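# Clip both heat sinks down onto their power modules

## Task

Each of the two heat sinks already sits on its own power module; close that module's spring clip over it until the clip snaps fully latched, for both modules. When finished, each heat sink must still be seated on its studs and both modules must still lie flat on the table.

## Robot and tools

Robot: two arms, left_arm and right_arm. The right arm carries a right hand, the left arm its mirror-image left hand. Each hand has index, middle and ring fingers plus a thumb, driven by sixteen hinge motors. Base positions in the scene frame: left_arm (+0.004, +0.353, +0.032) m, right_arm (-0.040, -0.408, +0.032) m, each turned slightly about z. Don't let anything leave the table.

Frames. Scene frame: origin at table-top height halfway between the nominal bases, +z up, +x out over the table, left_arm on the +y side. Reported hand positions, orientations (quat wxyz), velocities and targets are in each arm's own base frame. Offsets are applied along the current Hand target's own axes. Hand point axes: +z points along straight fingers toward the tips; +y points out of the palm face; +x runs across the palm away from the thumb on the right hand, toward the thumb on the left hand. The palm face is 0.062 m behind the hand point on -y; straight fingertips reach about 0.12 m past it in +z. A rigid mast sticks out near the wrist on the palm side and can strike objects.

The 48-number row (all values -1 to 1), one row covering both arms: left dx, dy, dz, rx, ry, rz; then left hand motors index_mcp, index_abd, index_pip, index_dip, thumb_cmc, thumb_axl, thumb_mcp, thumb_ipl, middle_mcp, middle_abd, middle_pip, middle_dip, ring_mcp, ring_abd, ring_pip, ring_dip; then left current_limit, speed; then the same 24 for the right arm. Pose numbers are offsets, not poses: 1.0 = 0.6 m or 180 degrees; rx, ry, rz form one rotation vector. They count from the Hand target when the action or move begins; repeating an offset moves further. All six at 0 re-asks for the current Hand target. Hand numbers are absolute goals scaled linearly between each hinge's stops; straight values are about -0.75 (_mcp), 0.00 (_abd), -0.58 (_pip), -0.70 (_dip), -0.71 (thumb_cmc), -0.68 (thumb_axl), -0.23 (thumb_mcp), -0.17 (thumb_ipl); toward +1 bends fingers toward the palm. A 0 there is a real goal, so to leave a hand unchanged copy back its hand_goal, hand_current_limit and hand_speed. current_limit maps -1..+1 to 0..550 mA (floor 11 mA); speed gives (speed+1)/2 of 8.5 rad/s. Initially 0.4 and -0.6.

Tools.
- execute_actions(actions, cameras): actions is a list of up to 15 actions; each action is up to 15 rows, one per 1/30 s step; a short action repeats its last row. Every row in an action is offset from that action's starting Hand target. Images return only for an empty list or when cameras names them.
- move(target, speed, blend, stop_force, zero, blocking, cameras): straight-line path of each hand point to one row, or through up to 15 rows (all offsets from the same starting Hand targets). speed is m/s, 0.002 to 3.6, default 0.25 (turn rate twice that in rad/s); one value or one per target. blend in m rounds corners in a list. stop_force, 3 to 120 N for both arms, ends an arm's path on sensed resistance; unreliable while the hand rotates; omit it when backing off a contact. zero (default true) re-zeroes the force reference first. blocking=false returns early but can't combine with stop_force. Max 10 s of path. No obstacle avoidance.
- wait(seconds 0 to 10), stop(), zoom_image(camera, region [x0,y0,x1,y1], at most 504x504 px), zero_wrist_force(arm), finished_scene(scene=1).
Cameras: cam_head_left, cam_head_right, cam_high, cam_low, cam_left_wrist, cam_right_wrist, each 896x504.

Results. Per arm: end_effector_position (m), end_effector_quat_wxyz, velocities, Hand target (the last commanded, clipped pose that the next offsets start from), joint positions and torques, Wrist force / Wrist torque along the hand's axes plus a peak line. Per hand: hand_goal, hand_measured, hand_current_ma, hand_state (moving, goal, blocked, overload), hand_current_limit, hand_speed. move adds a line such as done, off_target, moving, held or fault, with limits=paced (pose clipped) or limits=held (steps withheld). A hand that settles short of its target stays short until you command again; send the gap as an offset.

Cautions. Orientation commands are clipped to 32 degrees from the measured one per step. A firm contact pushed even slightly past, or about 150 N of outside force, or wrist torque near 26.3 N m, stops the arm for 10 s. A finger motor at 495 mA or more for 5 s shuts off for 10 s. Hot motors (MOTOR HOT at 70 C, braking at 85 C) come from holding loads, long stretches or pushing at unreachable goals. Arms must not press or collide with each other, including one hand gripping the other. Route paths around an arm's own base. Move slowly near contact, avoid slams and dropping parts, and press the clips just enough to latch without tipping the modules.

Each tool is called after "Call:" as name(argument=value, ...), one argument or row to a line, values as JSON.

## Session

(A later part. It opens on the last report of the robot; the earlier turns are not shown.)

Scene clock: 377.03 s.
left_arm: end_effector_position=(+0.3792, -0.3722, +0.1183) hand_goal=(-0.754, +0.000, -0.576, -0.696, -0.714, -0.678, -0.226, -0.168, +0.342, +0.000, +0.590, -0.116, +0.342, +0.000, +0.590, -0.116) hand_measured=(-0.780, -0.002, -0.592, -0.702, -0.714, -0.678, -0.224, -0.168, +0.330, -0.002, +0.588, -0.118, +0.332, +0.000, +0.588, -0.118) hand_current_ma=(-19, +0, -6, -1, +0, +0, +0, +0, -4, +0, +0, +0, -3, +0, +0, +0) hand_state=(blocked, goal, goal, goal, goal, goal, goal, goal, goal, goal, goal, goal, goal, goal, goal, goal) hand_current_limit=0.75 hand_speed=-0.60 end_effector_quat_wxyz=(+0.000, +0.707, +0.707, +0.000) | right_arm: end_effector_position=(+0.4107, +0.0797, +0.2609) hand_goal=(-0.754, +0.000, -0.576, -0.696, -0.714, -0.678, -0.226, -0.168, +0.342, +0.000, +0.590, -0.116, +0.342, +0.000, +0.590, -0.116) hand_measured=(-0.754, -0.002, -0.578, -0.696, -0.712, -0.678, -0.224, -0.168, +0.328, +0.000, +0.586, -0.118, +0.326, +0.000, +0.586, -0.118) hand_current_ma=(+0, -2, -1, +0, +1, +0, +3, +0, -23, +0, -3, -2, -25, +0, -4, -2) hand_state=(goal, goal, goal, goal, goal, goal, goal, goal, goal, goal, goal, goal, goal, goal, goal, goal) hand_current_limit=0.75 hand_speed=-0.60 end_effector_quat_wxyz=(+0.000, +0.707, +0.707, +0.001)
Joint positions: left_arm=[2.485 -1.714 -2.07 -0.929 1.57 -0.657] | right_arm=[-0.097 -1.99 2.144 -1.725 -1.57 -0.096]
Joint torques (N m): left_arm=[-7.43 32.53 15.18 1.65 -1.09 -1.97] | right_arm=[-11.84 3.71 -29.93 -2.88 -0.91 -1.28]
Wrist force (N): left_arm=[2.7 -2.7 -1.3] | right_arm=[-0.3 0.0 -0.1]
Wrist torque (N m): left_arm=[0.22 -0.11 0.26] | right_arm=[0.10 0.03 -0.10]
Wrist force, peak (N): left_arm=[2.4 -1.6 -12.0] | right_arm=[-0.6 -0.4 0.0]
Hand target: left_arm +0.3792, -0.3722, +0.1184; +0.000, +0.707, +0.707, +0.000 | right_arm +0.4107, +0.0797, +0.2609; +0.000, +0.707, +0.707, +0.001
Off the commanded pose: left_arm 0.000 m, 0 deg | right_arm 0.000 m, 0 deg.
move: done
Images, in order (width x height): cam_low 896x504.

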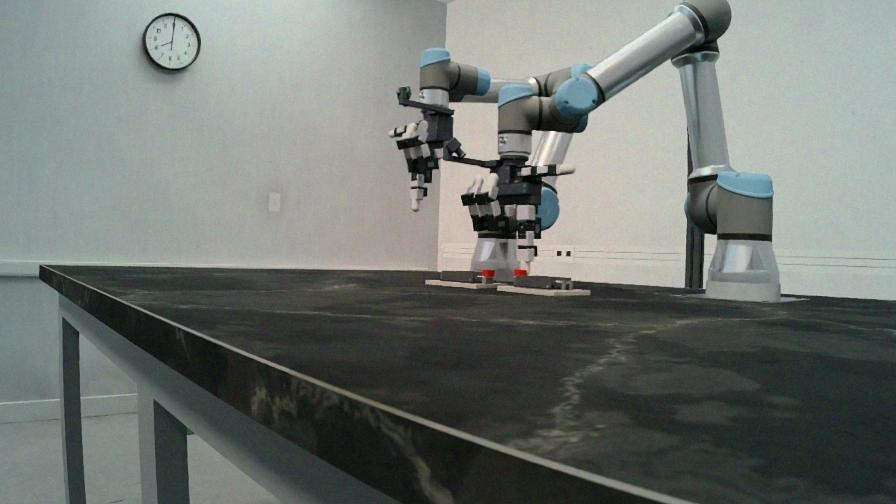

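Call:
move(
  target=[0, -0.004, -0.06, 0, 0, 0, -0.754, 0, -0.576, -0.696, -0.714, -0.678, -0.226, -0.168, 0.342, 0, 0.591, -0.116, 0.342, 0, 0.591, -0.116, 0.75, -0.6, 0, 0, 0, 0, 0, 0, -0.754, 0, -0.576, -0.696, -0.714, -0.678, -0.226, -0.168, 0.342, 0, 0.591, -0.116, 0.342, 0, 0.591, -0.116, 0.75, -0.6],
  speed=0.03,
  cameras=["cam_low", "cam_high", "cam_head_left", "cam_head_right"],
)

Call:
zoom_image(
  camera="cam_low",
  region=[470, 220, 620, 310],
)

Call:
zoom_image(
  camera="cam_high",
  region=[370, 140, 490, 230],
)

Call:
zoom_image(
  camera="cam_head_right",
  region=[340, 340, 460, 440],
)

Call:
zoom_image(
  camera="cam_head_left",
  region=[330, 340, 450, 440],
)

Scene clock: 388.03 s.
left_arm: end_effector_position=(+0.3769, -0.3723, +0.1547) hand_goal=(-0.754, +0.000, -0.576, -0.696, -0.714, -0.678, -0.226, -0.168, +0.342, +0.000, +0.590, -0.116, +0.342, +0.000, +0.590, -0.116) hand_measured=(-0.758, -0.002, -0.580, -0.700, -0.714, -0.678, -0.224, -0.168, +0.330, -0.002, +0.588, -0.118, +0.332, +0.000, +0.588, -0.118) hand_current_ma=(+0, +0, -1, +0, +0, +0, +0, +0, -4, +0, +0, +0, -3, +0, +0, +0) hand_state=(goal, goal, goal, goal, goal, goal, goal, goal, goal, goal, goal, goal, goal, goal, goal, goal) hand_current_limit=0.75 hand_speed=-0.60 end_effector_quat_wxyz=(+0.000, +0.707, +0.707, +0.000) end_effector_velocity=(+0.001, +0.000, -0.001) end_effector_angular_velocity=(-0.001, -0.001, -0.001) | right_arm: end_effector_position=(+0.4107, +0.0797, +0.2609) hand_goal=(-0.754, +0.000, -0.576, -0.696, -0.714, -0.678, -0.226, -0.168, +0.342, +0.000, +0.590, -0.116, +0.342, +0.000, +0.590, -0.116) hand_measured=(-0.754, -0.002, -0.578, -0.696, -0.712, -0.678, -0.224, -0.168, +0.328, +0.000, +0.586, -0.118, +0.326, +0.000, +0.586, -0.118) hand_current_ma=(+0, -2, -1, +0, +1, +0, +3, +0, -23, +0, -3, -2, -25, +0, -4, -2) hand_state=(goal, goal, goal, goal, goal, goal, goal, goal, goal, goal, goal, goal, goal, goal, goal, goal) hand_current_limit=0.75 hand_speed=-0.60 end_effector_quat_wxyz=(+0.000, +0.707, +0.707, +0.001)
Joint positions: left_arm=[2.482 -1.657 -2.024 -1.031 1.57 -0.66] | right_arm=[-0.097 -1.99 2.144 -1.725 -1.57 -0.096]
Joint velocities: left_arm=[0 -0.002 -0.002 0.005 0 0.001] | right_arm=[within noise]
Joint torques (N m): left_arm=[-7.78 16.35 11.89 4.09 0.03 -2.01] | right_arm=[-11.72 3.67 -30.04 -2.6 -0.83 -1.26]
Wrist force (N): left_arm=[2.4 -0.8 -0.6] | right_arm=[-0.4 -0.2 0.0]
Wrist torque (N m): left_arm=[0.07 -0.16 0.28] | right_arm=[0.07 0.04 -0.11]
Wrist force, peak (N): left_arm=[2.8 -2.6 -1.6] | right_arm=[-0.6 -0.2 0.0]
Hand target: left_arm +0.3768, -0.3722, +0.1544; +0.000, +0.707, +0.707, +0.000 | right_arm +0.4107, +0.0797, +0.2609; +0.000, +0.707, +0.707, +0.001
Off the commanded pose: left_arm 0.000 m, 0 deg | right_arm 0.000 m, 0 deg.
move: done
Images, in order (width x height): cam_head_left 896x504, cam_head_right 896x504, cam_high 896x504, cam_low 896x504.

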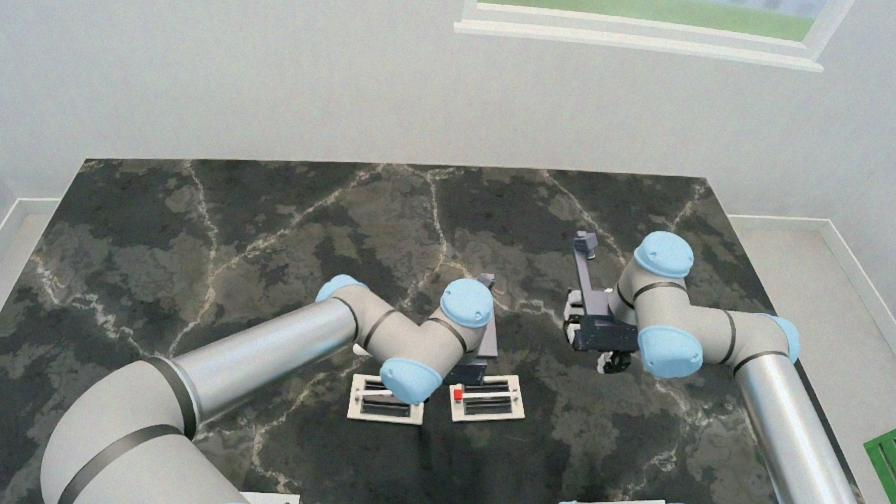

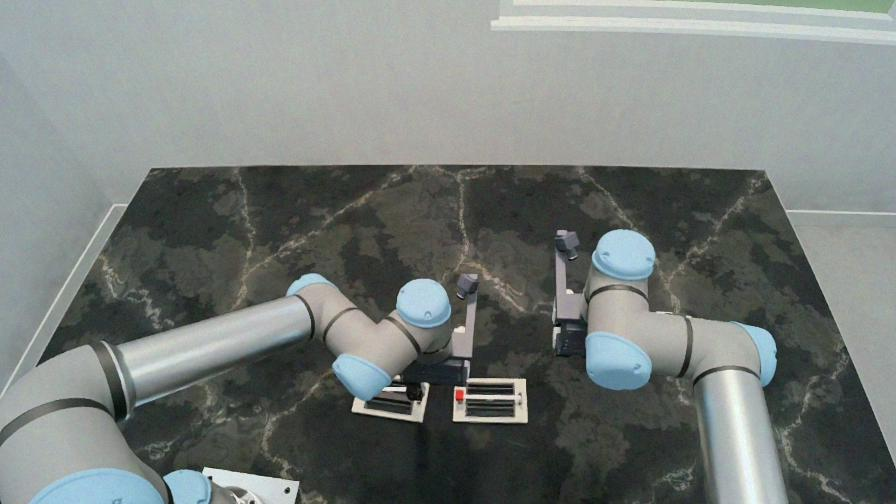

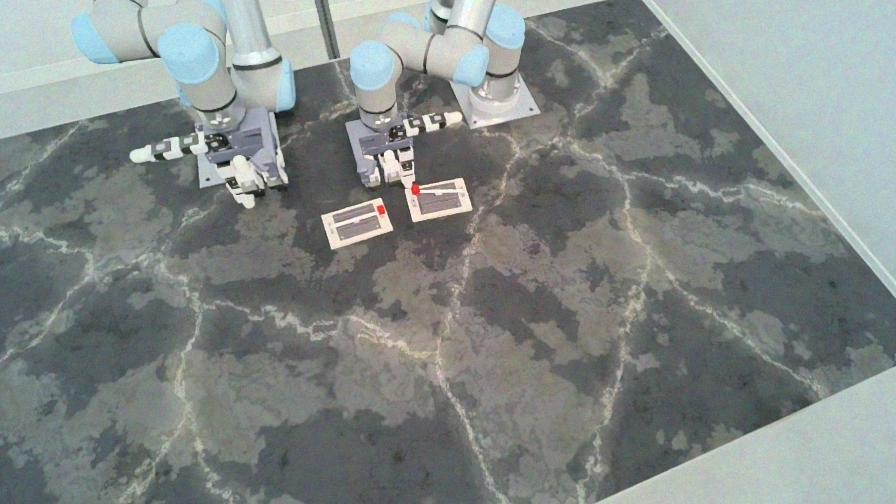

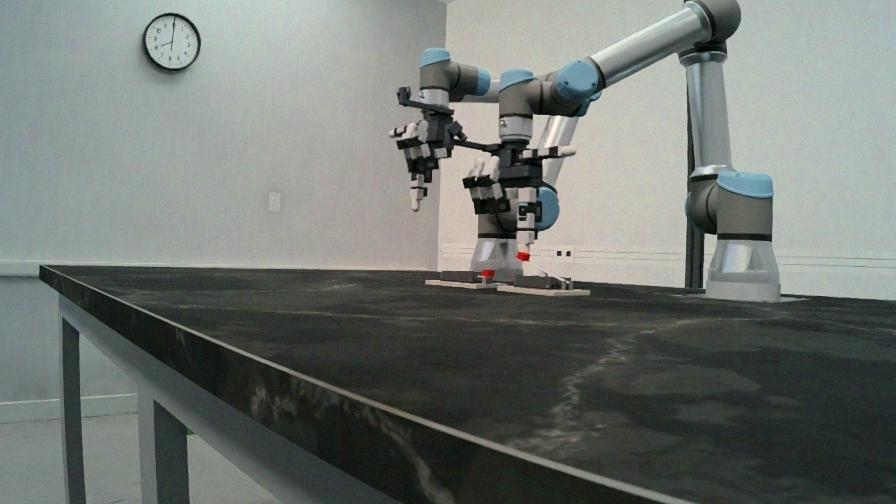

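Scaled by 3.360.

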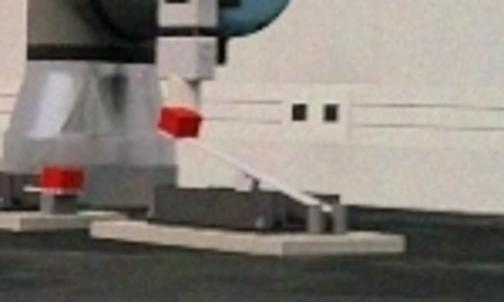

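Scaled by 4.200.

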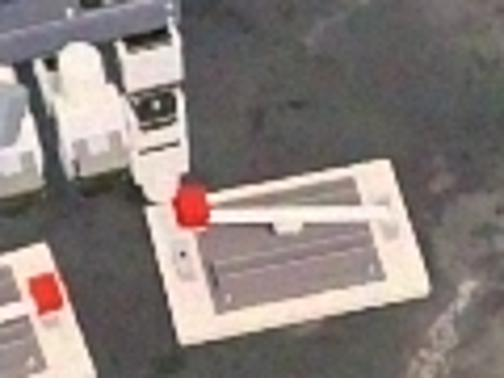

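Scaled by 4.200.

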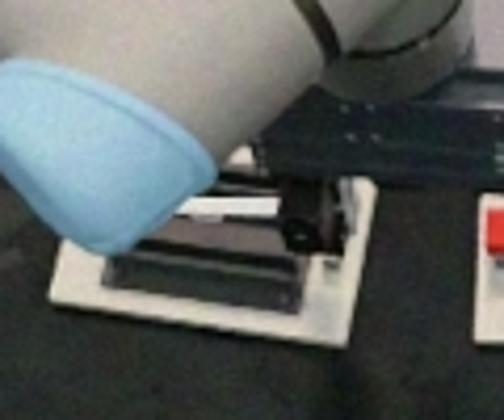

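Scaled by 4.200.

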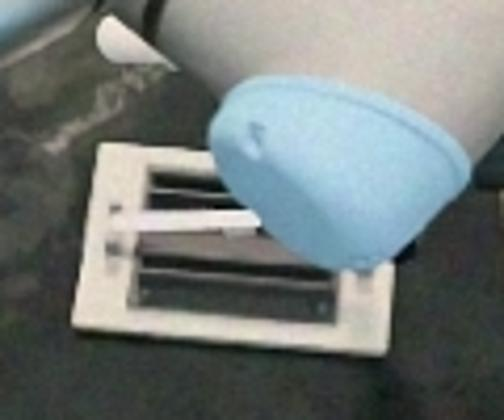

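Call:
move(
  target=[
    [0, -0.0083, 0, 0, 0, 0, -0.754, 0, -0.576, -0.696, -0.714, -0.678, -0.226, -0.168, 0.342, 0, 0.591, -0.116, 0.342, 0, 0.591, -0.116, 0.75, -0.6, 0, 0, 0, 0, 0, 0, -0.754, 0, -0.576, -0.696, -0.714, -0.678, -0.226, -0.168, 0.342, 0, 0.591, -0.116, 0.342, 0, 0.591, -0.116, 0.75, -0.6],
    [0, -0.0083, -0.0755, 0, 0, 0, -0.754, 0, -0.576, -0.696, -0.714, -0.678, -0.226, -0.168, 0.342, 0, 0.591, -0.116, 0.342, 0, 0.591, -0.116, 0.75, -0.6, 0, 0, 0, 0, 0, 0, -0.754, 0, -0.576, -0.696, -0.714, -0.678, -0.226, -0.168, 0.342, 0, 0.591, -0.116, 0.342, 0, 0.591, -0.116, 0.75, -0.6],
    [0.0343, 0.0247, -0.0755, 0, 0, 0, -0.754, 0, -0.576, -0.696, -0.714, -0.678, -0.226, -0.168, 0.342, 0, 0.591, -0.116, 0.342, 0, 0.591, -0.116, 0.75, -0.6, 0, 0, 0, 0, 0, 0, -0.754, 0, -0.576, -0.696, -0.714, -0.678, -0.226, -0.168, 0.342, 0, 0.591, -0.116, 0.342, 0, 0.591, -0.116, 0.75, -0.6],
    [0.0343, 0.0247, -0.034, 0, 0, 0, -0.754, 0, -0.576, -0.696, -0.714, -0.678, -0.226, -0.168, 0.342, 0, 0.591, -0.116, 0.342, 0, 0.591, -0.116, 0.75, -0.6, 0, 0, 0, 0, 0, 0, -0.754, 0, -0.576, -0.696, -0.714, -0.678, -0.226, -0.168, 0.342, 0, 0.591, -0.116, 0.342, 0, 0.591, -0.116, 0.75, -0.6],
  ],
  speed=0.04,
  stop_force=12,
  blend=[0.001, 0.005, 0.005, 0],
  cameras=["cam_low", "cam_high", "cam_head_right"],
)

Call:
zoom_image(
  camera="cam_low",
  region=[470, 220, 620, 310],
)

Call:
zoom_image(
  camera="cam_high",
  region=[370, 140, 490, 230],
)

Call:
zoom_image(
  camera="cam_head_right",
  region=[340, 340, 460, 440],
)

Scene clock: 415.43 s.
left_arm: end_effector_position=(+0.3916, -0.3516, +0.1748) hand_goal=(-0.754, +0.000, -0.576, -0.696, -0.714, -0.678, -0.226, -0.168, +0.342, +0.000, +0.590, -0.116, +0.342, +0.000, +0.590, -0.116) hand_measured=(-0.756, +0.000, -0.578, -0.698, -0.714, -0.678, -0.224, -0.168, +0.330, -0.002, +0.588, -0.118, +0.332, +0.000, +0.588, -0.118) hand_current_ma=(+0, +0, +0, +0, +0, +0, +0, +0, -4, +0, +0, +0, -3, +0, +0, +0) hand_state=(goal, goal, goal, goal, goal, goal, goal, goal, goal, goal, goal, goal, goal, goal, goal, goal) hand_current_limit=0.75 hand_speed=-0.60 end_effector_quat_wxyz=(+0.000, +0.707, +0.707, +0.000) | right_arm: end_effector_position=(+0.4107, +0.0797, +0.2609) hand_goal=(-0.754, +0.000, -0.576, -0.696, -0.714, -0.678, -0.226, -0.168, +0.342, +0.000, +0.590, -0.116, +0.342, +0.000, +0.590, -0.116) hand_measured=(-0.754, -0.002, -0.578, -0.696, -0.712, -0.678, -0.224, -0.168, +0.328, +0.000, +0.586, -0.118, +0.326, +0.000, +0.586, -0.118) hand_current_ma=(+0, -2, -1, +0, +1, +0, +3, +0, -23, +0, -3, -2, -25, +0, -4, -2) hand_state=(goal, goal, goal, goal, goal, goal, goal, goal, goal, goal, goal, goal, goal, goal, goal, goal) hand_current_limit=0.75 hand_speed=-0.60 end_effector_quat_wxyz=(+0.000, +0.707, +0.707, +0.001)
Joint positions: left_arm=[2.536 -1.614 -2.011 -1.087 1.57 -0.606] | right_arm=[-0.097 -1.99 2.144 -1.725 -1.57 -0.096]
Joint torques (N m): left_arm=[-9.28 33.56 35.95 2.98 0.33 -2.3] | right_arm=[-11.29 3.75 -30.09 -2.16 -0.76 -1.28]
Wrist force (N): left_arm=[2.9 -0.6 -0.1] | right_arm=[-0.3 -0.1 0.1]
Wrist torque (N m): left_arm=[0.03 -0.21 0.19] | right_arm=[0.06 0.02 -0.11]
Wrist force, peak (N): left_arm=[2.8 -1.2 0.4] | right_arm=[-0.6 -0.3 0.1]
Hand target: left_arm +0.3916, -0.3517, +0.1748; +0.000, +0.707, +0.707, +0.000 | right_arm +0.4107, +0.0797, +0.2609; +0.000, +0.707, +0.707, +0.001
Off the commanded pose: left_arm 0.000 m, 0 deg | right_arm 0.000 m, 0 deg.
move: done
Images, in order (width x height): cam_head_right 896x504, cam_high 896x504, cam_low 896x504.

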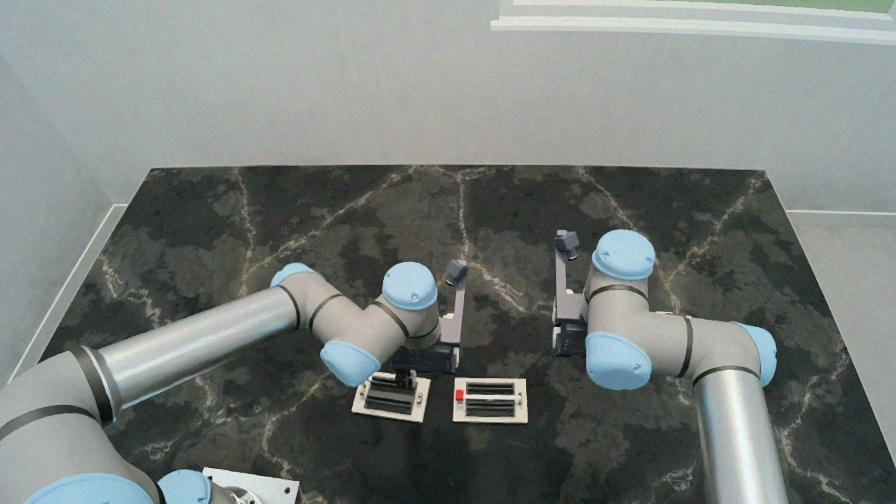

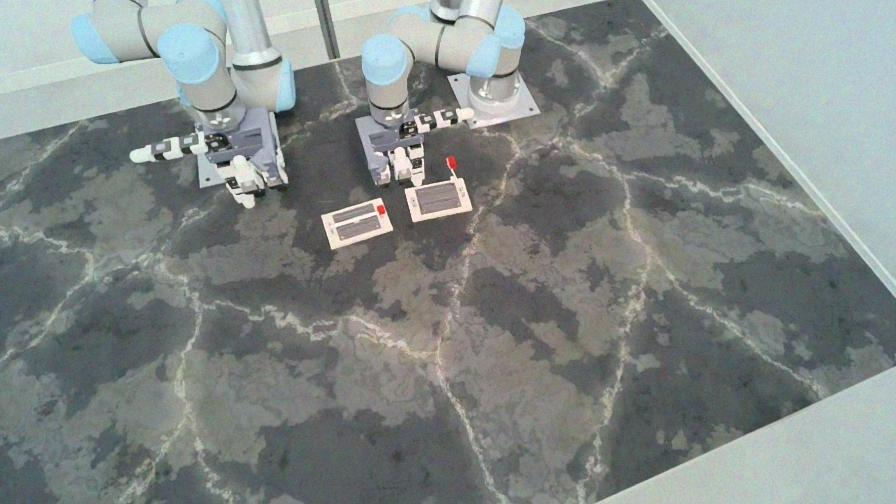

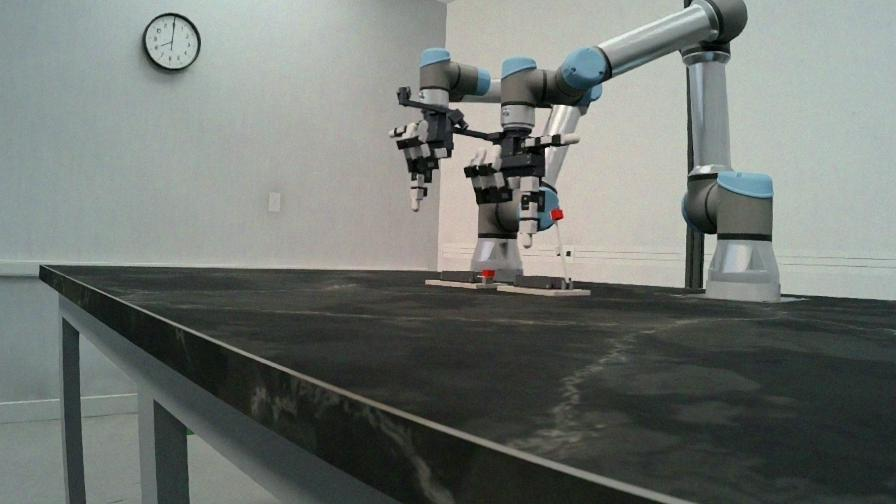

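Scaled by 3.360.

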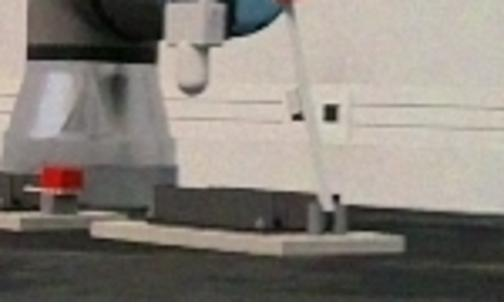

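Scaled by 4.200.

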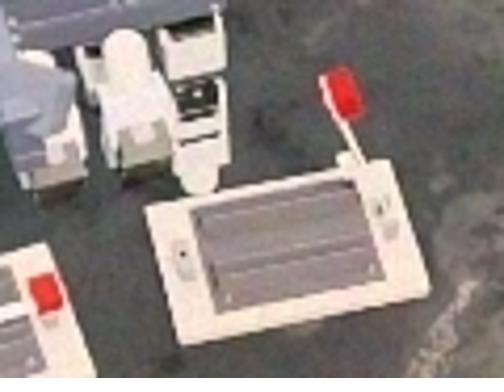

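Scaled by 4.200.

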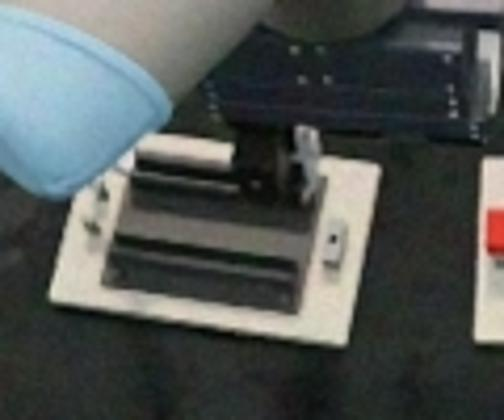

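Call:
move(
  target=[
    [0, 0, -0.192, 0, 0, 0, -0.754, 0, -0.576, -0.696, -0.714, -0.678, -0.226, -0.168, 0.342, 0, 0.591, -0.116, 0.342, 0, 0.591, -0.116, 0.75, -0.6, 0, 0, 0, 0, 0, 0, -0.754, 0, -0.576, -0.696, -0.714, -0.678, -0.226, -0.168, 0.342, 0, 0.591, -0.116, 0.342, 0, 0.591, -0.116, 0.75, -0.6],
    [0.3193, 0.0215, -0.192, 0, 0, 0, -0.754, 0, -0.576, -0.696, -0.714, -0.678, -0.226, -0.168, 0.342, 0, 0.591, -0.116, 0.342, 0, 0.591, -0.116, 0.75, -0.6, 0, 0, 0, 0, 0, 0, -0.754, 0, -0.576, -0.696, -0.714, -0.678, -0.226, -0.168, 0.342, 0, 0.591, -0.116, 0.342, 0, 0.591, -0.116, 0.75, -0.6],
    [0.3193, 0.0215, -0.0965, 0, 0, 0, -0.754, 0, -0.576, -0.696, -0.714, -0.678, -0.226, -0.168, 0.342, 0, 0.591, -0.116, 0.342, 0, 0.591, -0.116, 0.75, -0.6, 0, 0, 0, 0, 0, 0, -0.754, 0, -0.576, -0.696, -0.714, -0.678, -0.226, -0.168, 0.342, 0, 0.591, -0.116, 0.342, 0, 0.591, -0.116, 0.75, -0.6],
    [0.2238, 0.0148, -0.0998, 0, 0, 0, -0.754, 0, -0.576, -0.696, -0.714, -0.678, -0.226, -0.168, 0.342, 0, 0.591, -0.116, 0.342, 0, 0.591, -0.116, 0.75, -0.6, 0, 0, 0, 0, 0, 0, -0.754, 0, -0.576, -0.696, -0.714, -0.678, -0.226, -0.168, 0.342, 0, 0.591, -0.116, 0.342, 0, 0.591, -0.116, 0.75, -0.6],
    [0.1648, 0.0108, -0.1033, 0, 0, 0, -0.754, 0, -0.576, -0.696, -0.714, -0.678, -0.226, -0.168, 0.342, 0, 0.591, -0.116, 0.342, 0, 0.591, -0.116, 0.75, -0.6, 0, 0, 0, 0, 0, 0, -0.754, 0, -0.576, -0.696, -0.714, -0.678, -0.226, -0.168, 0.342, 0, 0.591, -0.116, 0.342, 0, 0.591, -0.116, 0.75, -0.6],
    [0.108, 0.007, -0.088, 0, 0, 0, -0.754, 0, -0.576, -0.696, -0.714, -0.678, -0.226, -0.168, 0.342, 0, 0.591, -0.116, 0.342, 0, 0.591, -0.116, 0.75, -0.6, 0, 0, 0, 0, 0, 0, -0.754, 0, -0.576, -0.696, -0.714, -0.678, -0.226, -0.168, 0.342, 0, 0.591, -0.116, 0.342, 0, 0.591, -0.116, 0.75, -0.6],
    [0.057, 0.0035, -0.0585, 0, 0, 0, -0.754, 0, -0.576, -0.696, -0.714, -0.678, -0.226, -0.168, 0.342, 0, 0.591, -0.116, 0.342, 0, 0.591, -0.116, 0.75, -0.6, 0, 0, 0, 0, 0, 0, -0.754, 0, -0.576, -0.696, -0.714, -0.678, -0.226, -0.168, 0.342, 0, 0.591, -0.116, 0.342, 0, 0.591, -0.116, 0.75, -0.6],
    [0.0152, 0.0007, -0.0167, 0, 0, 0, -0.754, 0, -0.576, -0.696, -0.714, -0.678, -0.226, -0.168, 0.342, 0, 0.591, -0.116, 0.342, 0, 0.591, -0.116, 0.75, -0.6, 0, 0, 0, 0, 0, 0, -0.754, 0, -0.576, -0.696, -0.714, -0.678, -0.226, -0.168, 0.342, 0, 0.591, -0.116, 0.342, 0, 0.591, -0.116, 0.75, -0.6],
  ],
  speed=[0.15, 0.15, 0.12, 0.06, 0.05, 0.05, 0.05, 0.05],
  stop_force=20,
  blend=[0.02, 0.02, 0.01, 0.006, 0.006, 0.006, 0.006, 0],
  cameras=["cam_low", "cam_high", "cam_head_right"],
)

Call:
zoom_image(
  camera="cam_low",
  region=[470, 220, 620, 310],
)

Call:
zoom_image(
  camera="cam_high",
  region=[370, 140, 490, 230],
)

Call:
zoom_image(
  camera="cam_head_right",
  region=[340, 340, 460, 440],
)

Scene clock: 442.03 s.
left_arm: end_effector_position=(+0.3920, -0.3425, +0.1848) hand_goal=(-0.754, +0.000, -0.576, -0.696, -0.714, -0.678, -0.226, -0.168, +0.342, +0.000, +0.590, -0.116, +0.342, +0.000, +0.590, -0.116) hand_measured=(-0.754, +0.000, -0.578, -0.698, -0.714, -0.678, -0.224, -0.168, +0.330, -0.002, +0.588, -0.118, +0.332, +0.000, +0.588, -0.118) hand_current_ma=(+0, +0, +0, +0, +0, +0, +0, +0, -4, +0, +0, +0, -3, +0, +0, +0) hand_state=(goal, goal, goal, goal, goal, goal, goal, goal, goal, goal, goal, goal, goal, goal, goal, goal) hand_current_limit=0.75 hand_speed=-0.60 end_effector_quat_wxyz=(+0.000, +0.707, +0.707, +0.000) | right_arm: end_effector_position=(+0.4107, +0.0797, +0.2609) hand_goal=(-0.754, +0.000, -0.576, -0.696, -0.714, -0.678, -0.226, -0.168, +0.342, +0.000, +0.590, -0.116, +0.342, +0.000, +0.590, -0.116) hand_measured=(-0.754, -0.002, -0.578, -0.696, -0.712, -0.678, -0.224, -0.168, +0.328, +0.000, +0.586, -0.118, +0.326, +0.000, +0.586, -0.118) hand_current_ma=(+0, -2, -1, +0, +1, +0, +3, +0, -23, +0, -3, -2, -25, +0, -4, -2) hand_state=(goal, goal, goal, goal, goal, goal, goal, goal, goal, goal, goal, goal, goal, goal, goal, goal) hand_current_limit=0.75 hand_speed=-0.60 end_effector_quat_wxyz=(+0.000, +0.707, +0.707, +0.001)
Joint positions: left_arm=[2.553 -1.586 -2.012 -1.115 1.57 -0.589] | right_arm=[-0.097 -1.99 2.144 -1.725 -1.57 -0.096]
Joint torques (N m): left_arm=[9.52 32.84 36.4 2.46 2.35 2.88] | right_arm=[-10.39 3.1 -29.47 -1.78 -0.82 -1.03]
Wrist force (N): left_arm=[2.7 -0.6 0.0] | right_arm=[-0.4 -0.2 0.1]
Wrist torque (N m): left_arm=[0.01 -0.18 0.19] | right_arm=[0.06 0.04 -0.11]
Wrist force, peak (N): left_arm=[3.3 -0.5 -0.6] | right_arm=[-0.7 -0.2 0.0]
Hand target: left_arm +0.3921, -0.3425, +0.1848; +0.000, +0.707, +0.707, +0.000 | right_arm +0.4107, +0.0797, +0.2609; +0.000, +0.707, +0.707, +0.001
Off the commanded pose: left_arm 0.000 m, 0 deg | right_arm 0.000 m, 0 deg.
move: done
Images, in order (width x height): cam_head_right 896x504, cam_high 896x504, cam_low 896x504.

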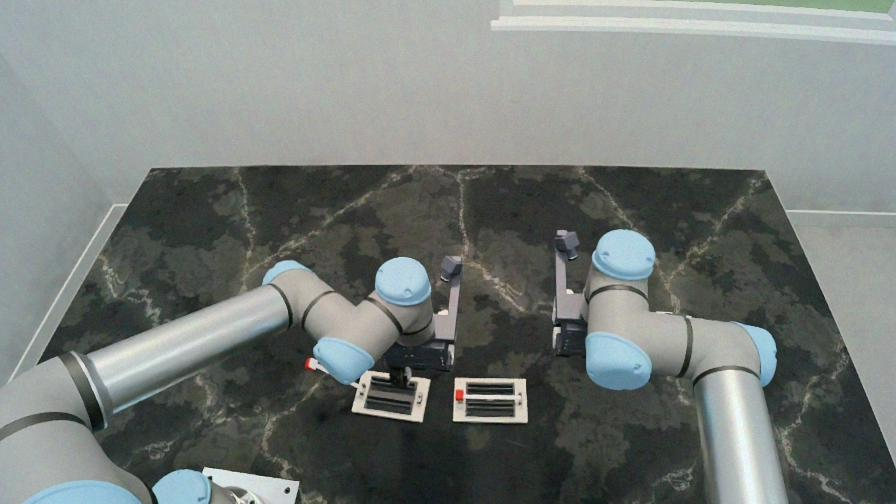

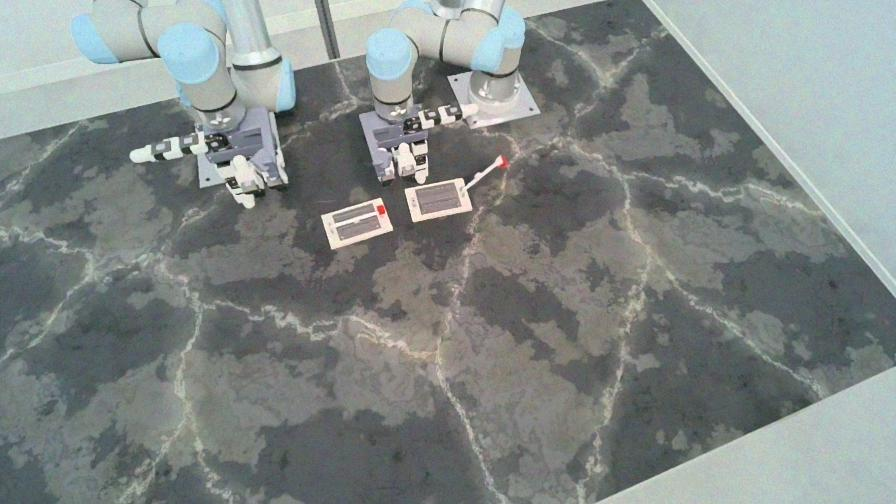

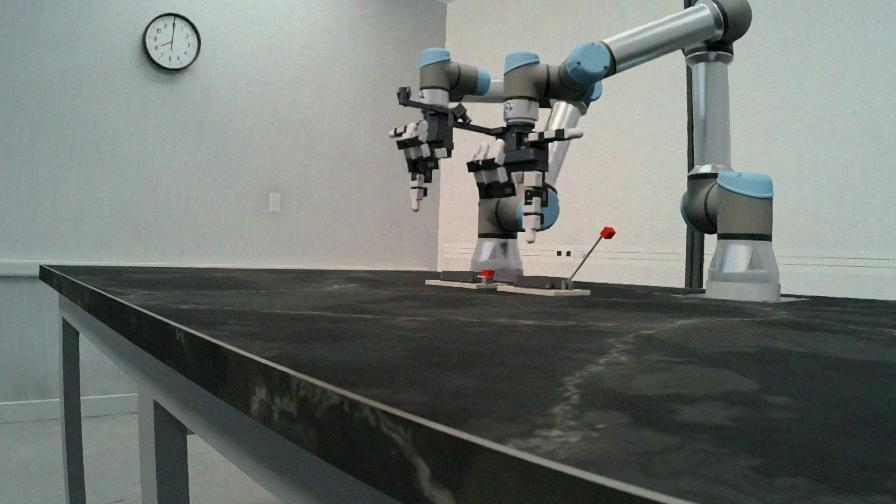

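Scaled by 3.360.

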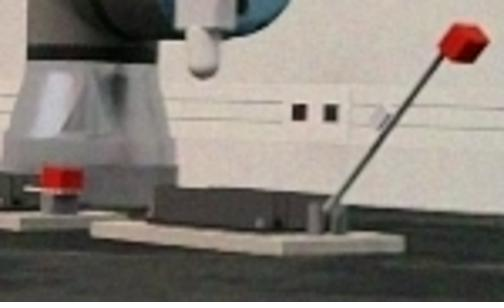

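Scaled by 4.200.

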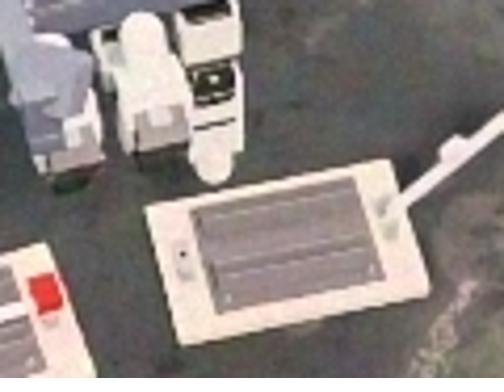

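Scaled by 4.200.

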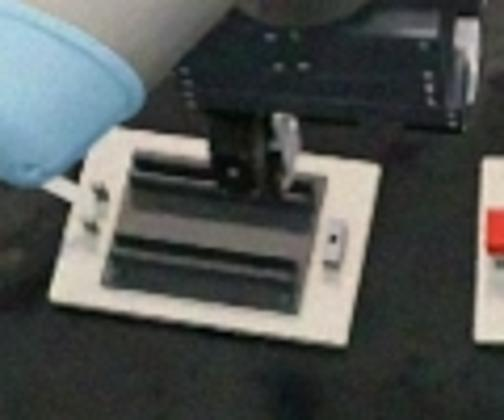

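Call:
move(
  target=[
    [0, 0, -0.192, 0, 0, 0, -0.754, 0, -0.576, -0.696, -0.714, -0.678, -0.226, -0.168, 0.342, 0, 0.591, -0.116, 0.342, 0, 0.591, -0.116, 0.75, -0.6, 0, 0, 0, 0, 0, 0, -0.754, 0, -0.576, -0.696, -0.714, -0.678, -0.226, -0.168, 0.342, 0, 0.591, -0.116, 0.342, 0, 0.591, -0.116, 0.75, -0.6],
    [0.4473, 0.0315, -0.192, 0, 0, 0, -0.754, 0, -0.576, -0.696, -0.714, -0.678, -0.226, -0.168, 0.342, 0, 0.591, -0.116, 0.342, 0, 0.591, -0.116, 0.75, -0.6, 0, 0, 0, 0, 0, 0, -0.754, 0, -0.576, -0.696, -0.714, -0.678, -0.226, -0.168, 0.342, 0, 0.591, -0.116, 0.342, 0, 0.591, -0.116, 0.75, -0.6],
    [0.4473, 0.0315, -0.0048, 0, 0, 0, -0.754, 0, -0.576, -0.696, -0.714, -0.678, -0.226, -0.168, 0.342, 0, 0.591, -0.116, 0.342, 0, 0.591, -0.116, 0.75, -0.6, 0, 0, 0, 0, 0, 0, -0.754, 0, -0.576, -0.696, -0.714, -0.678, -0.226, -0.168, 0.342, 0, 0.591, -0.116, 0.342, 0, 0.591, -0.116, 0.75, -0.6],
  ],
  speed=[0.2, 0.25, 0.15],
  blend=[0.03, 0.03, 0],
  cameras=["cam_low", "cam_high", "cam_head_right"],
)

Call:
zoom_image(
  camera="cam_low",
  region=[430, 200, 650, 310],
)

Call:
zoom_image(
  camera="cam_high",
  region=[430, 110, 570, 220],
)

Call:
zoom_image(
  camera="cam_head_right",
  region=[260, 330, 440, 430],
)

Scene clock: 466.37 s.
left_arm: end_effector_position=(+0.4107, -0.0741, +0.1877) hand_goal=(-0.754, +0.000, -0.576, -0.696, -0.714, -0.678, -0.226, -0.168, +0.342, +0.000, +0.590, -0.116, +0.342, +0.000, +0.590, -0.116) hand_measured=(-0.754, +0.000, -0.578, -0.698, -0.714, -0.678, -0.224, -0.168, +0.330, -0.002, +0.588, -0.118, +0.332, +0.000, +0.588, -0.118) hand_current_ma=(+0, +0, +0, +0, +0, +0, +0, +0, -4, +0, +0, +0, -3, +0, +0, +0) hand_state=(goal, goal, goal, goal, goal, goal, goal, goal, goal, goal, goal, goal, goal, goal, goal, goal) hand_current_limit=0.75 hand_speed=-0.60 end_effector_quat_wxyz=(+0.000, +0.707, +0.707, +0.000) | right_arm: end_effector_position=(+0.4107, +0.0797, +0.2609) hand_goal=(-0.754, +0.000, -0.576, -0.696, -0.714, -0.678, -0.226, -0.168, +0.342, +0.000, +0.590, -0.116, +0.342, +0.000, +0.590, -0.116) hand_measured=(-0.754, -0.002, -0.578, -0.696, -0.712, -0.678, -0.224, -0.168, +0.328, +0.000, +0.586, -0.118, +0.326, +0.000, +0.586, -0.118) hand_current_ma=(+0, -2, -1, +0, +1, +0, +3, +0, -23, +0, -3, -2, -25, +0, -4, -2) hand_state=(goal, goal, goal, goal, goal, goal, goal, goal, goal, goal, goal, goal, goal, goal, goal, goal) hand_current_limit=0.75 hand_speed=-0.60 end_effector_quat_wxyz=(+0.000, +0.707, +0.707, +0.001)
Joint positions: left_arm=[3.255 -1.204 -2.308 -1.202 1.571 0.113] | right_arm=[-0.097 -1.99 2.144 -1.725 -1.57 -0.096]
Joint torques (N m): left_arm=[-9.12 13.96 26.73 4.26 2.51 -2.45] | right_arm=[-11.25 3.17 -28.02 -1.94 -0.76 -0.94]
Wrist force (N): left_arm=[2.2 -0.6 -0.1] | right_arm=[-0.4 -0.2 0.3]
Wrist torque (N m): left_arm=[0.04 -0.14 0.24] | right_arm=[0.03 0.04 -0.12]
Wrist force, peak (N): left_arm=[3.5 -0.5 -0.7] | right_arm=[-0.6 -0.3 0.0]
Hand target: left_arm +0.4107, -0.0741, +0.1877; +0.000, +0.707, +0.707, +0.000 | right_arm +0.4107, +0.0797, +0.2609; +0.000, +0.707, +0.707, +0.001
Off the commanded pose: left_arm 0.000 m, 0 deg | right_arm 0.000 m, 0 deg.
move: done
Images, in order (width x height): cam_head_right 896x504, cam_high 896x504, cam_low 896x504.

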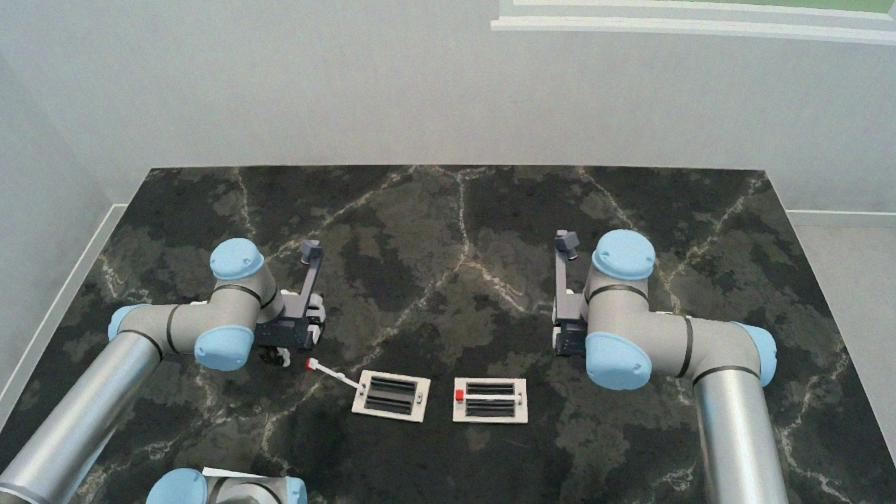

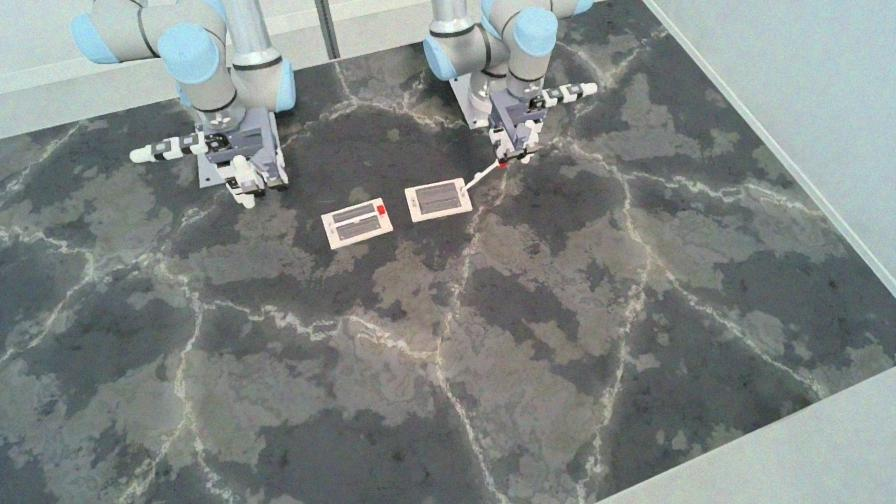

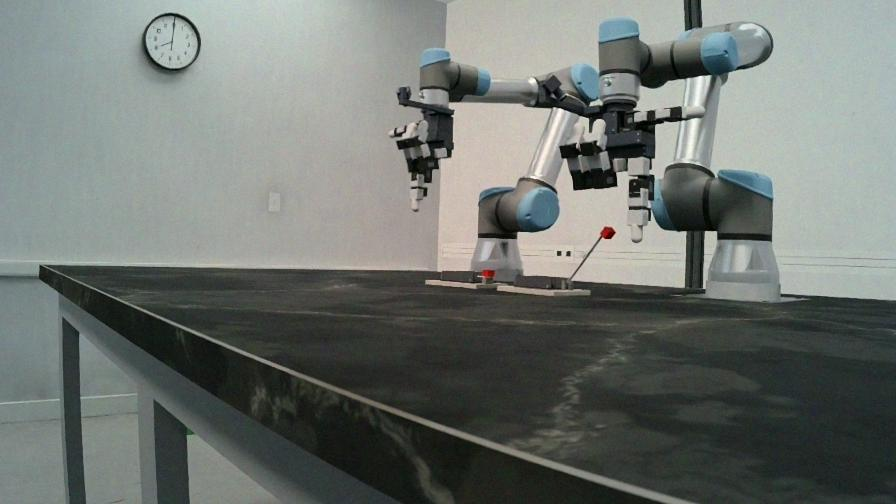

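Scaled by 2.291.

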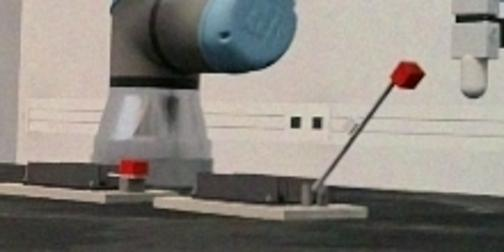

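Scaled by 3.600.

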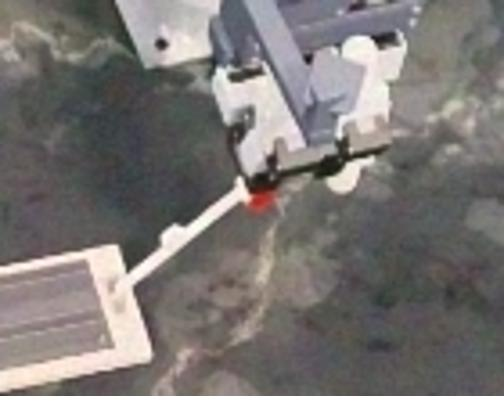

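Scaled by 2.800.

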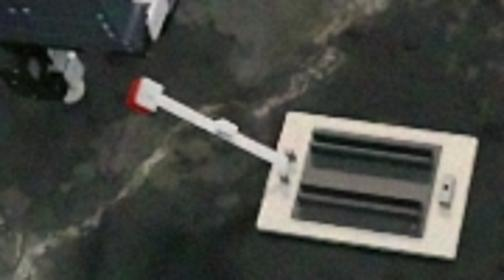

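Call:
move(
  target=[
    [-0.0763, -0.0052, 0, 0, 0, 0, -0.754, 0, -0.576, -0.696, -0.714, -0.678, -0.226, -0.168, 0.342, 0, 0.591, -0.116, 0.342, 0, 0.591, -0.116, 0.75, -0.6, 0, 0, 0, 0, 0, 0, -0.754, 0, -0.576, -0.696, -0.714, -0.678, -0.226, -0.168, 0.342, 0, 0.591, -0.116, 0.342, 0, 0.591, -0.116, 0.75, -0.6],
    [-0.1213, -0.0083, -0.035, 0, 0, 0, -0.754, 0, -0.576, -0.696, -0.714, -0.678, -0.226, -0.168, 0.342, 0, 0.591, -0.116, 0.342, 0, 0.591, -0.116, 0.75, -0.6, 0, 0, 0, 0, 0, 0, -0.754, 0, -0.576, -0.696, -0.714, -0.678, -0.226, -0.168, 0.342, 0, 0.591, -0.116, 0.342, 0, 0.591, -0.116, 0.75, -0.6],
    [-0.158, -0.0108, -0.055, 0, 0, 0, -0.754, 0, -0.576, -0.696, -0.714, -0.678, -0.226, -0.168, 0.342, 0, 0.591, -0.116, 0.342, 0, 0.591, -0.116, 0.75, -0.6, 0, 0, 0, 0, 0, 0, -0.754, 0, -0.576, -0.696, -0.714, -0.678, -0.226, -0.168, 0.342, 0, 0.591, -0.116, 0.342, 0, 0.591, -0.116, 0.75, -0.6],
    [-0.1973, -0.0137, -0.0658, 0, 0, 0, -0.754, 0, -0.576, -0.696, -0.714, -0.678, -0.226, -0.168, 0.342, 0, 0.591, -0.116, 0.342, 0, 0.591, -0.116, 0.75, -0.6, 0, 0, 0, 0, 0, 0, -0.754, 0, -0.576, -0.696, -0.714, -0.678, -0.226, -0.168, 0.342, 0, 0.591, -0.116, 0.342, 0, 0.591, -0.116, 0.75, -0.6],
    [-0.2387, -0.0165, -0.0783, 0, 0, 0, -0.754, 0, -0.576, -0.696, -0.714, -0.678, -0.226, -0.168, 0.342, 0, 0.591, -0.116, 0.342, 0, 0.591, -0.116, 0.75, -0.6, 0, 0, 0, 0, 0, 0, -0.754, 0, -0.576, -0.696, -0.714, -0.678, -0.226, -0.168, 0.342, 0, 0.591, -0.116, 0.342, 0, 0.591, -0.116, 0.75, -0.6],
    [-0.2977, -0.0207, -0.0818, 0, 0, 0, -0.754, 0, -0.576, -0.696, -0.714, -0.678, -0.226, -0.168, 0.342, 0, 0.591, -0.116, 0.342, 0, 0.591, -0.116, 0.75, -0.6, 0, 0, 0, 0, 0, 0, -0.754, 0, -0.576, -0.696, -0.714, -0.678, -0.226, -0.168, 0.342, 0, 0.591, -0.116, 0.342, 0, 0.591, -0.116, 0.75, -0.6],
    [-0.3545, -0.0247, -0.0665, 0, 0, 0, -0.754, 0, -0.576, -0.696, -0.714, -0.678, -0.226, -0.168, 0.342, 0, 0.591, -0.116, 0.342, 0, 0.591, -0.116, 0.75, -0.6, 0, 0, 0, 0, 0, 0, -0.754, 0, -0.576, -0.696, -0.714, -0.678, -0.226, -0.168, 0.342, 0, 0.591, -0.116, 0.342, 0, 0.591, -0.116, 0.75, -0.6],
    [-0.4055, -0.0282, -0.037, 0, 0, 0, -0.754, 0, -0.576, -0.696, -0.714, -0.678, -0.226, -0.168, 0.342, 0, 0.591, -0.116, 0.342, 0, 0.591, -0.116, 0.75, -0.6, 0, 0, 0, 0, 0, 0, -0.754, 0, -0.576, -0.696, -0.714, -0.678, -0.226, -0.168, 0.342, 0, 0.591, -0.116, 0.342, 0, 0.591, -0.116, 0.75, -0.6],
    [-0.4473, -0.0312, 0.0048, 0, 0, 0, -0.754, 0, -0.576, -0.696, -0.714, -0.678, -0.226, -0.168, 0.342, 0, 0.591, -0.116, 0.342, 0, 0.591, -0.116, 0.75, -0.6, 0, 0, 0, 0, 0, 0, -0.754, 0, -0.576, -0.696, -0.714, -0.678, -0.226, -0.168, 0.342, 0, 0.591, -0.116, 0.342, 0, 0.591, -0.116, 0.75, -0.6],
    [-0.4647, -0.0323, 0.0312, 0, 0, 0, -0.754, 0, -0.576, -0.696, -0.714, -0.678, -0.226, -0.168, 0.342, 0, 0.591, -0.116, 0.342, 0, 0.591, -0.116, 0.75, -0.6, 0, 0, 0, 0, 0, 0, -0.754, 0, -0.576, -0.696, -0.714, -0.678, -0.226, -0.168, 0.342, 0, 0.591, -0.116, 0.342, 0, 0.591, -0.116, 0.75, -0.6],
  ],
  speed=0.055,
  stop_force=20,
  blend=[0.006, 0.006, 0.006, 0.006, 0.006, 0.006, 0.006, 0.006, 0.006, 0],
  cameras=["cam_low", "cam_high", "cam_head_right"],
)

Call:
zoom_image(
  camera="cam_low",
  region=[470, 220, 620, 310],
)

Call:
zoom_image(
  camera="cam_high",
  region=[370, 140, 490, 230],
)

Call:
zoom_image(
  camera="cam_head_right",
  region=[340, 340, 460, 440],
)

Scene clock: 492.57 s.
left_arm: end_effector_position=(+0.3916, -0.3530, +0.1690) hand_goal=(-0.754, +0.000, -0.576, -0.696, -0.714, -0.678, -0.226, -0.168, +0.342, +0.000, +0.590, -0.116, +0.342, +0.000, +0.590, -0.116) hand_measured=(-0.754, -0.004, -0.578, -0.698, -0.714, -0.678, -0.224, -0.168, +0.330, -0.002, +0.588, -0.118, +0.332, +0.000, +0.588, -0.118) hand_current_ma=(+0, +0, +0, +0, +0, +0, +0, +0, -4, +0, +0, +0, -3, +0, +0, +0) hand_state=(goal, goal, goal, goal, goal, goal, goal, goal, goal, goal, goal, goal, goal, goal, goal, goal) hand_current_limit=0.75 hand_speed=-0.60 end_effector_quat_wxyz=(+0.000, +0.707, +0.707, +0.000) | right_arm: end_effector_position=(+0.4107, +0.0797, +0.2609) hand_goal=(-0.754, +0.000, -0.576, -0.696, -0.714, -0.678, -0.226, -0.168, +0.342, +0.000, +0.590, -0.116, +0.342, +0.000, +0.590, -0.116) hand_measured=(-0.754, -0.002, -0.578, -0.696, -0.712, -0.678, -0.224, -0.168, +0.328, +0.000, +0.586, -0.118, +0.326, +0.000, +0.586, -0.118) hand_current_ma=(+0, -2, -1, +0, +1, +0, +3, +0, -23, +0, -3, -2, -25, +0, -4, -2) hand_state=(goal, goal, goal, goal, goal, goal, goal, goal, goal, goal, goal, goal, goal, goal, goal, goal) hand_current_limit=0.75 hand_speed=-0.60 end_effector_quat_wxyz=(+0.000, +0.707, +0.707, +0.001)
Joint positions: left_arm=[2.534 -1.624 -2.018 -1.071 1.57 -0.609] | right_arm=[-0.097 -1.99 2.144 -1.725 -1.57 -0.096]
Joint torques (N m): left_arm=[10.22 34.13 35.23 3.85 2.15 2.76] | right_arm=[-10.39 3.16 -28.81 -1.92 -0.65 -0.75]
Wrist force (N): left_arm=[2.6 -0.7 -0.1] | right_arm=[-0.2 -0.2 0.0]
Wrist torque (N m): left_arm=[0.03 -0.16 0.23] | right_arm=[0.06 0.02 -0.10]
Wrist force, peak (N): left_arm=[3.0 -0.7 -0.1] | right_arm=[-0.6 -0.4 0.1]
Hand target: left_arm +0.3916, -0.3530, +0.1690; +0.000, +0.707, +0.707, +0.000 | right_arm +0.4107, +0.0797, +0.2609; +0.000, +0.707, +0.707, +0.001
Off the commanded pose: left_arm 0.000 m, 0 deg | right_arm 0.000 m, 0 deg.
move: done
Images, in order (width x height): cam_head_right 896x504, cam_high 896x504, cam_low 896x504.

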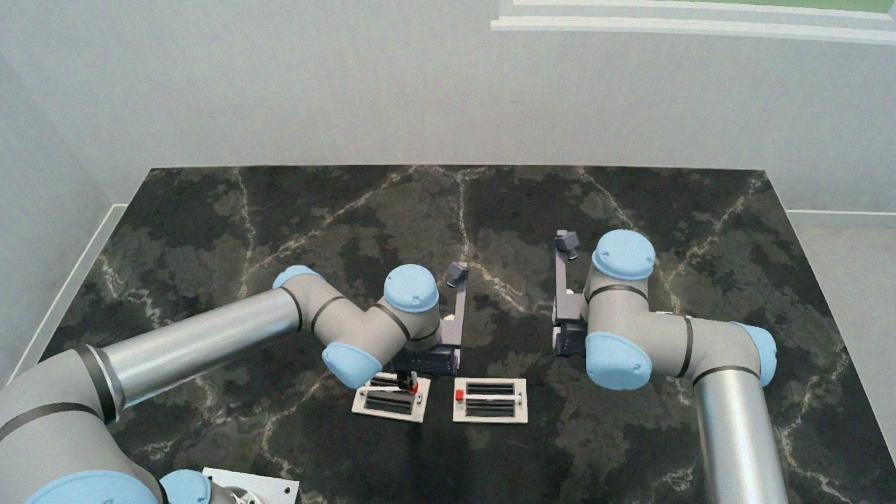

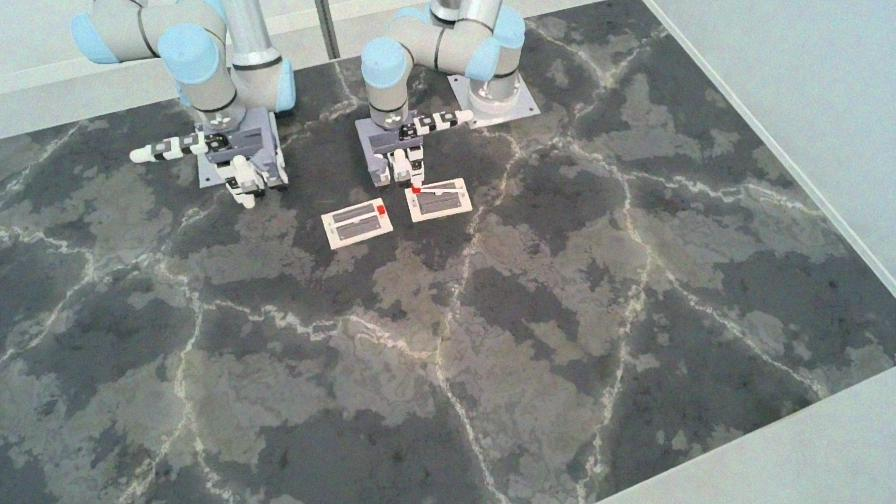

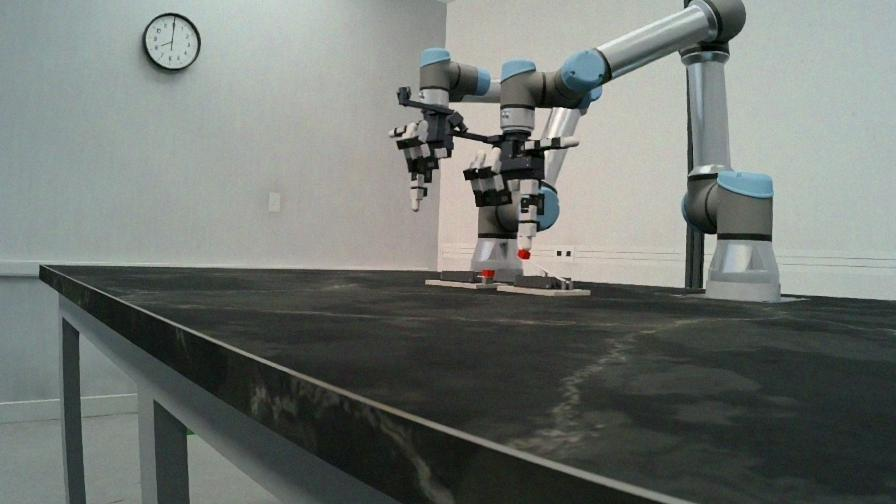

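Scaled by 3.360.

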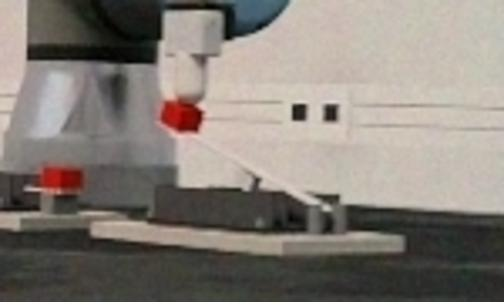

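Scaled by 4.200.

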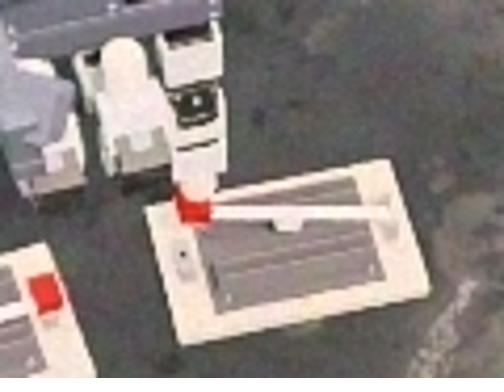

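Scaled by 4.200.

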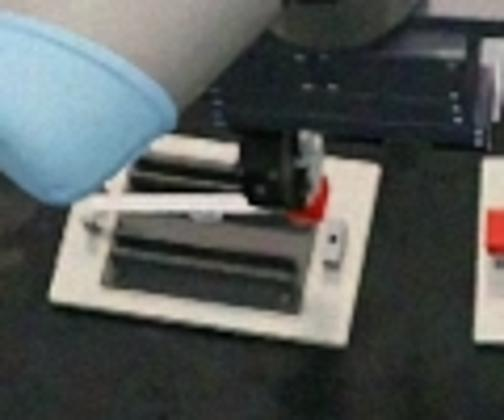

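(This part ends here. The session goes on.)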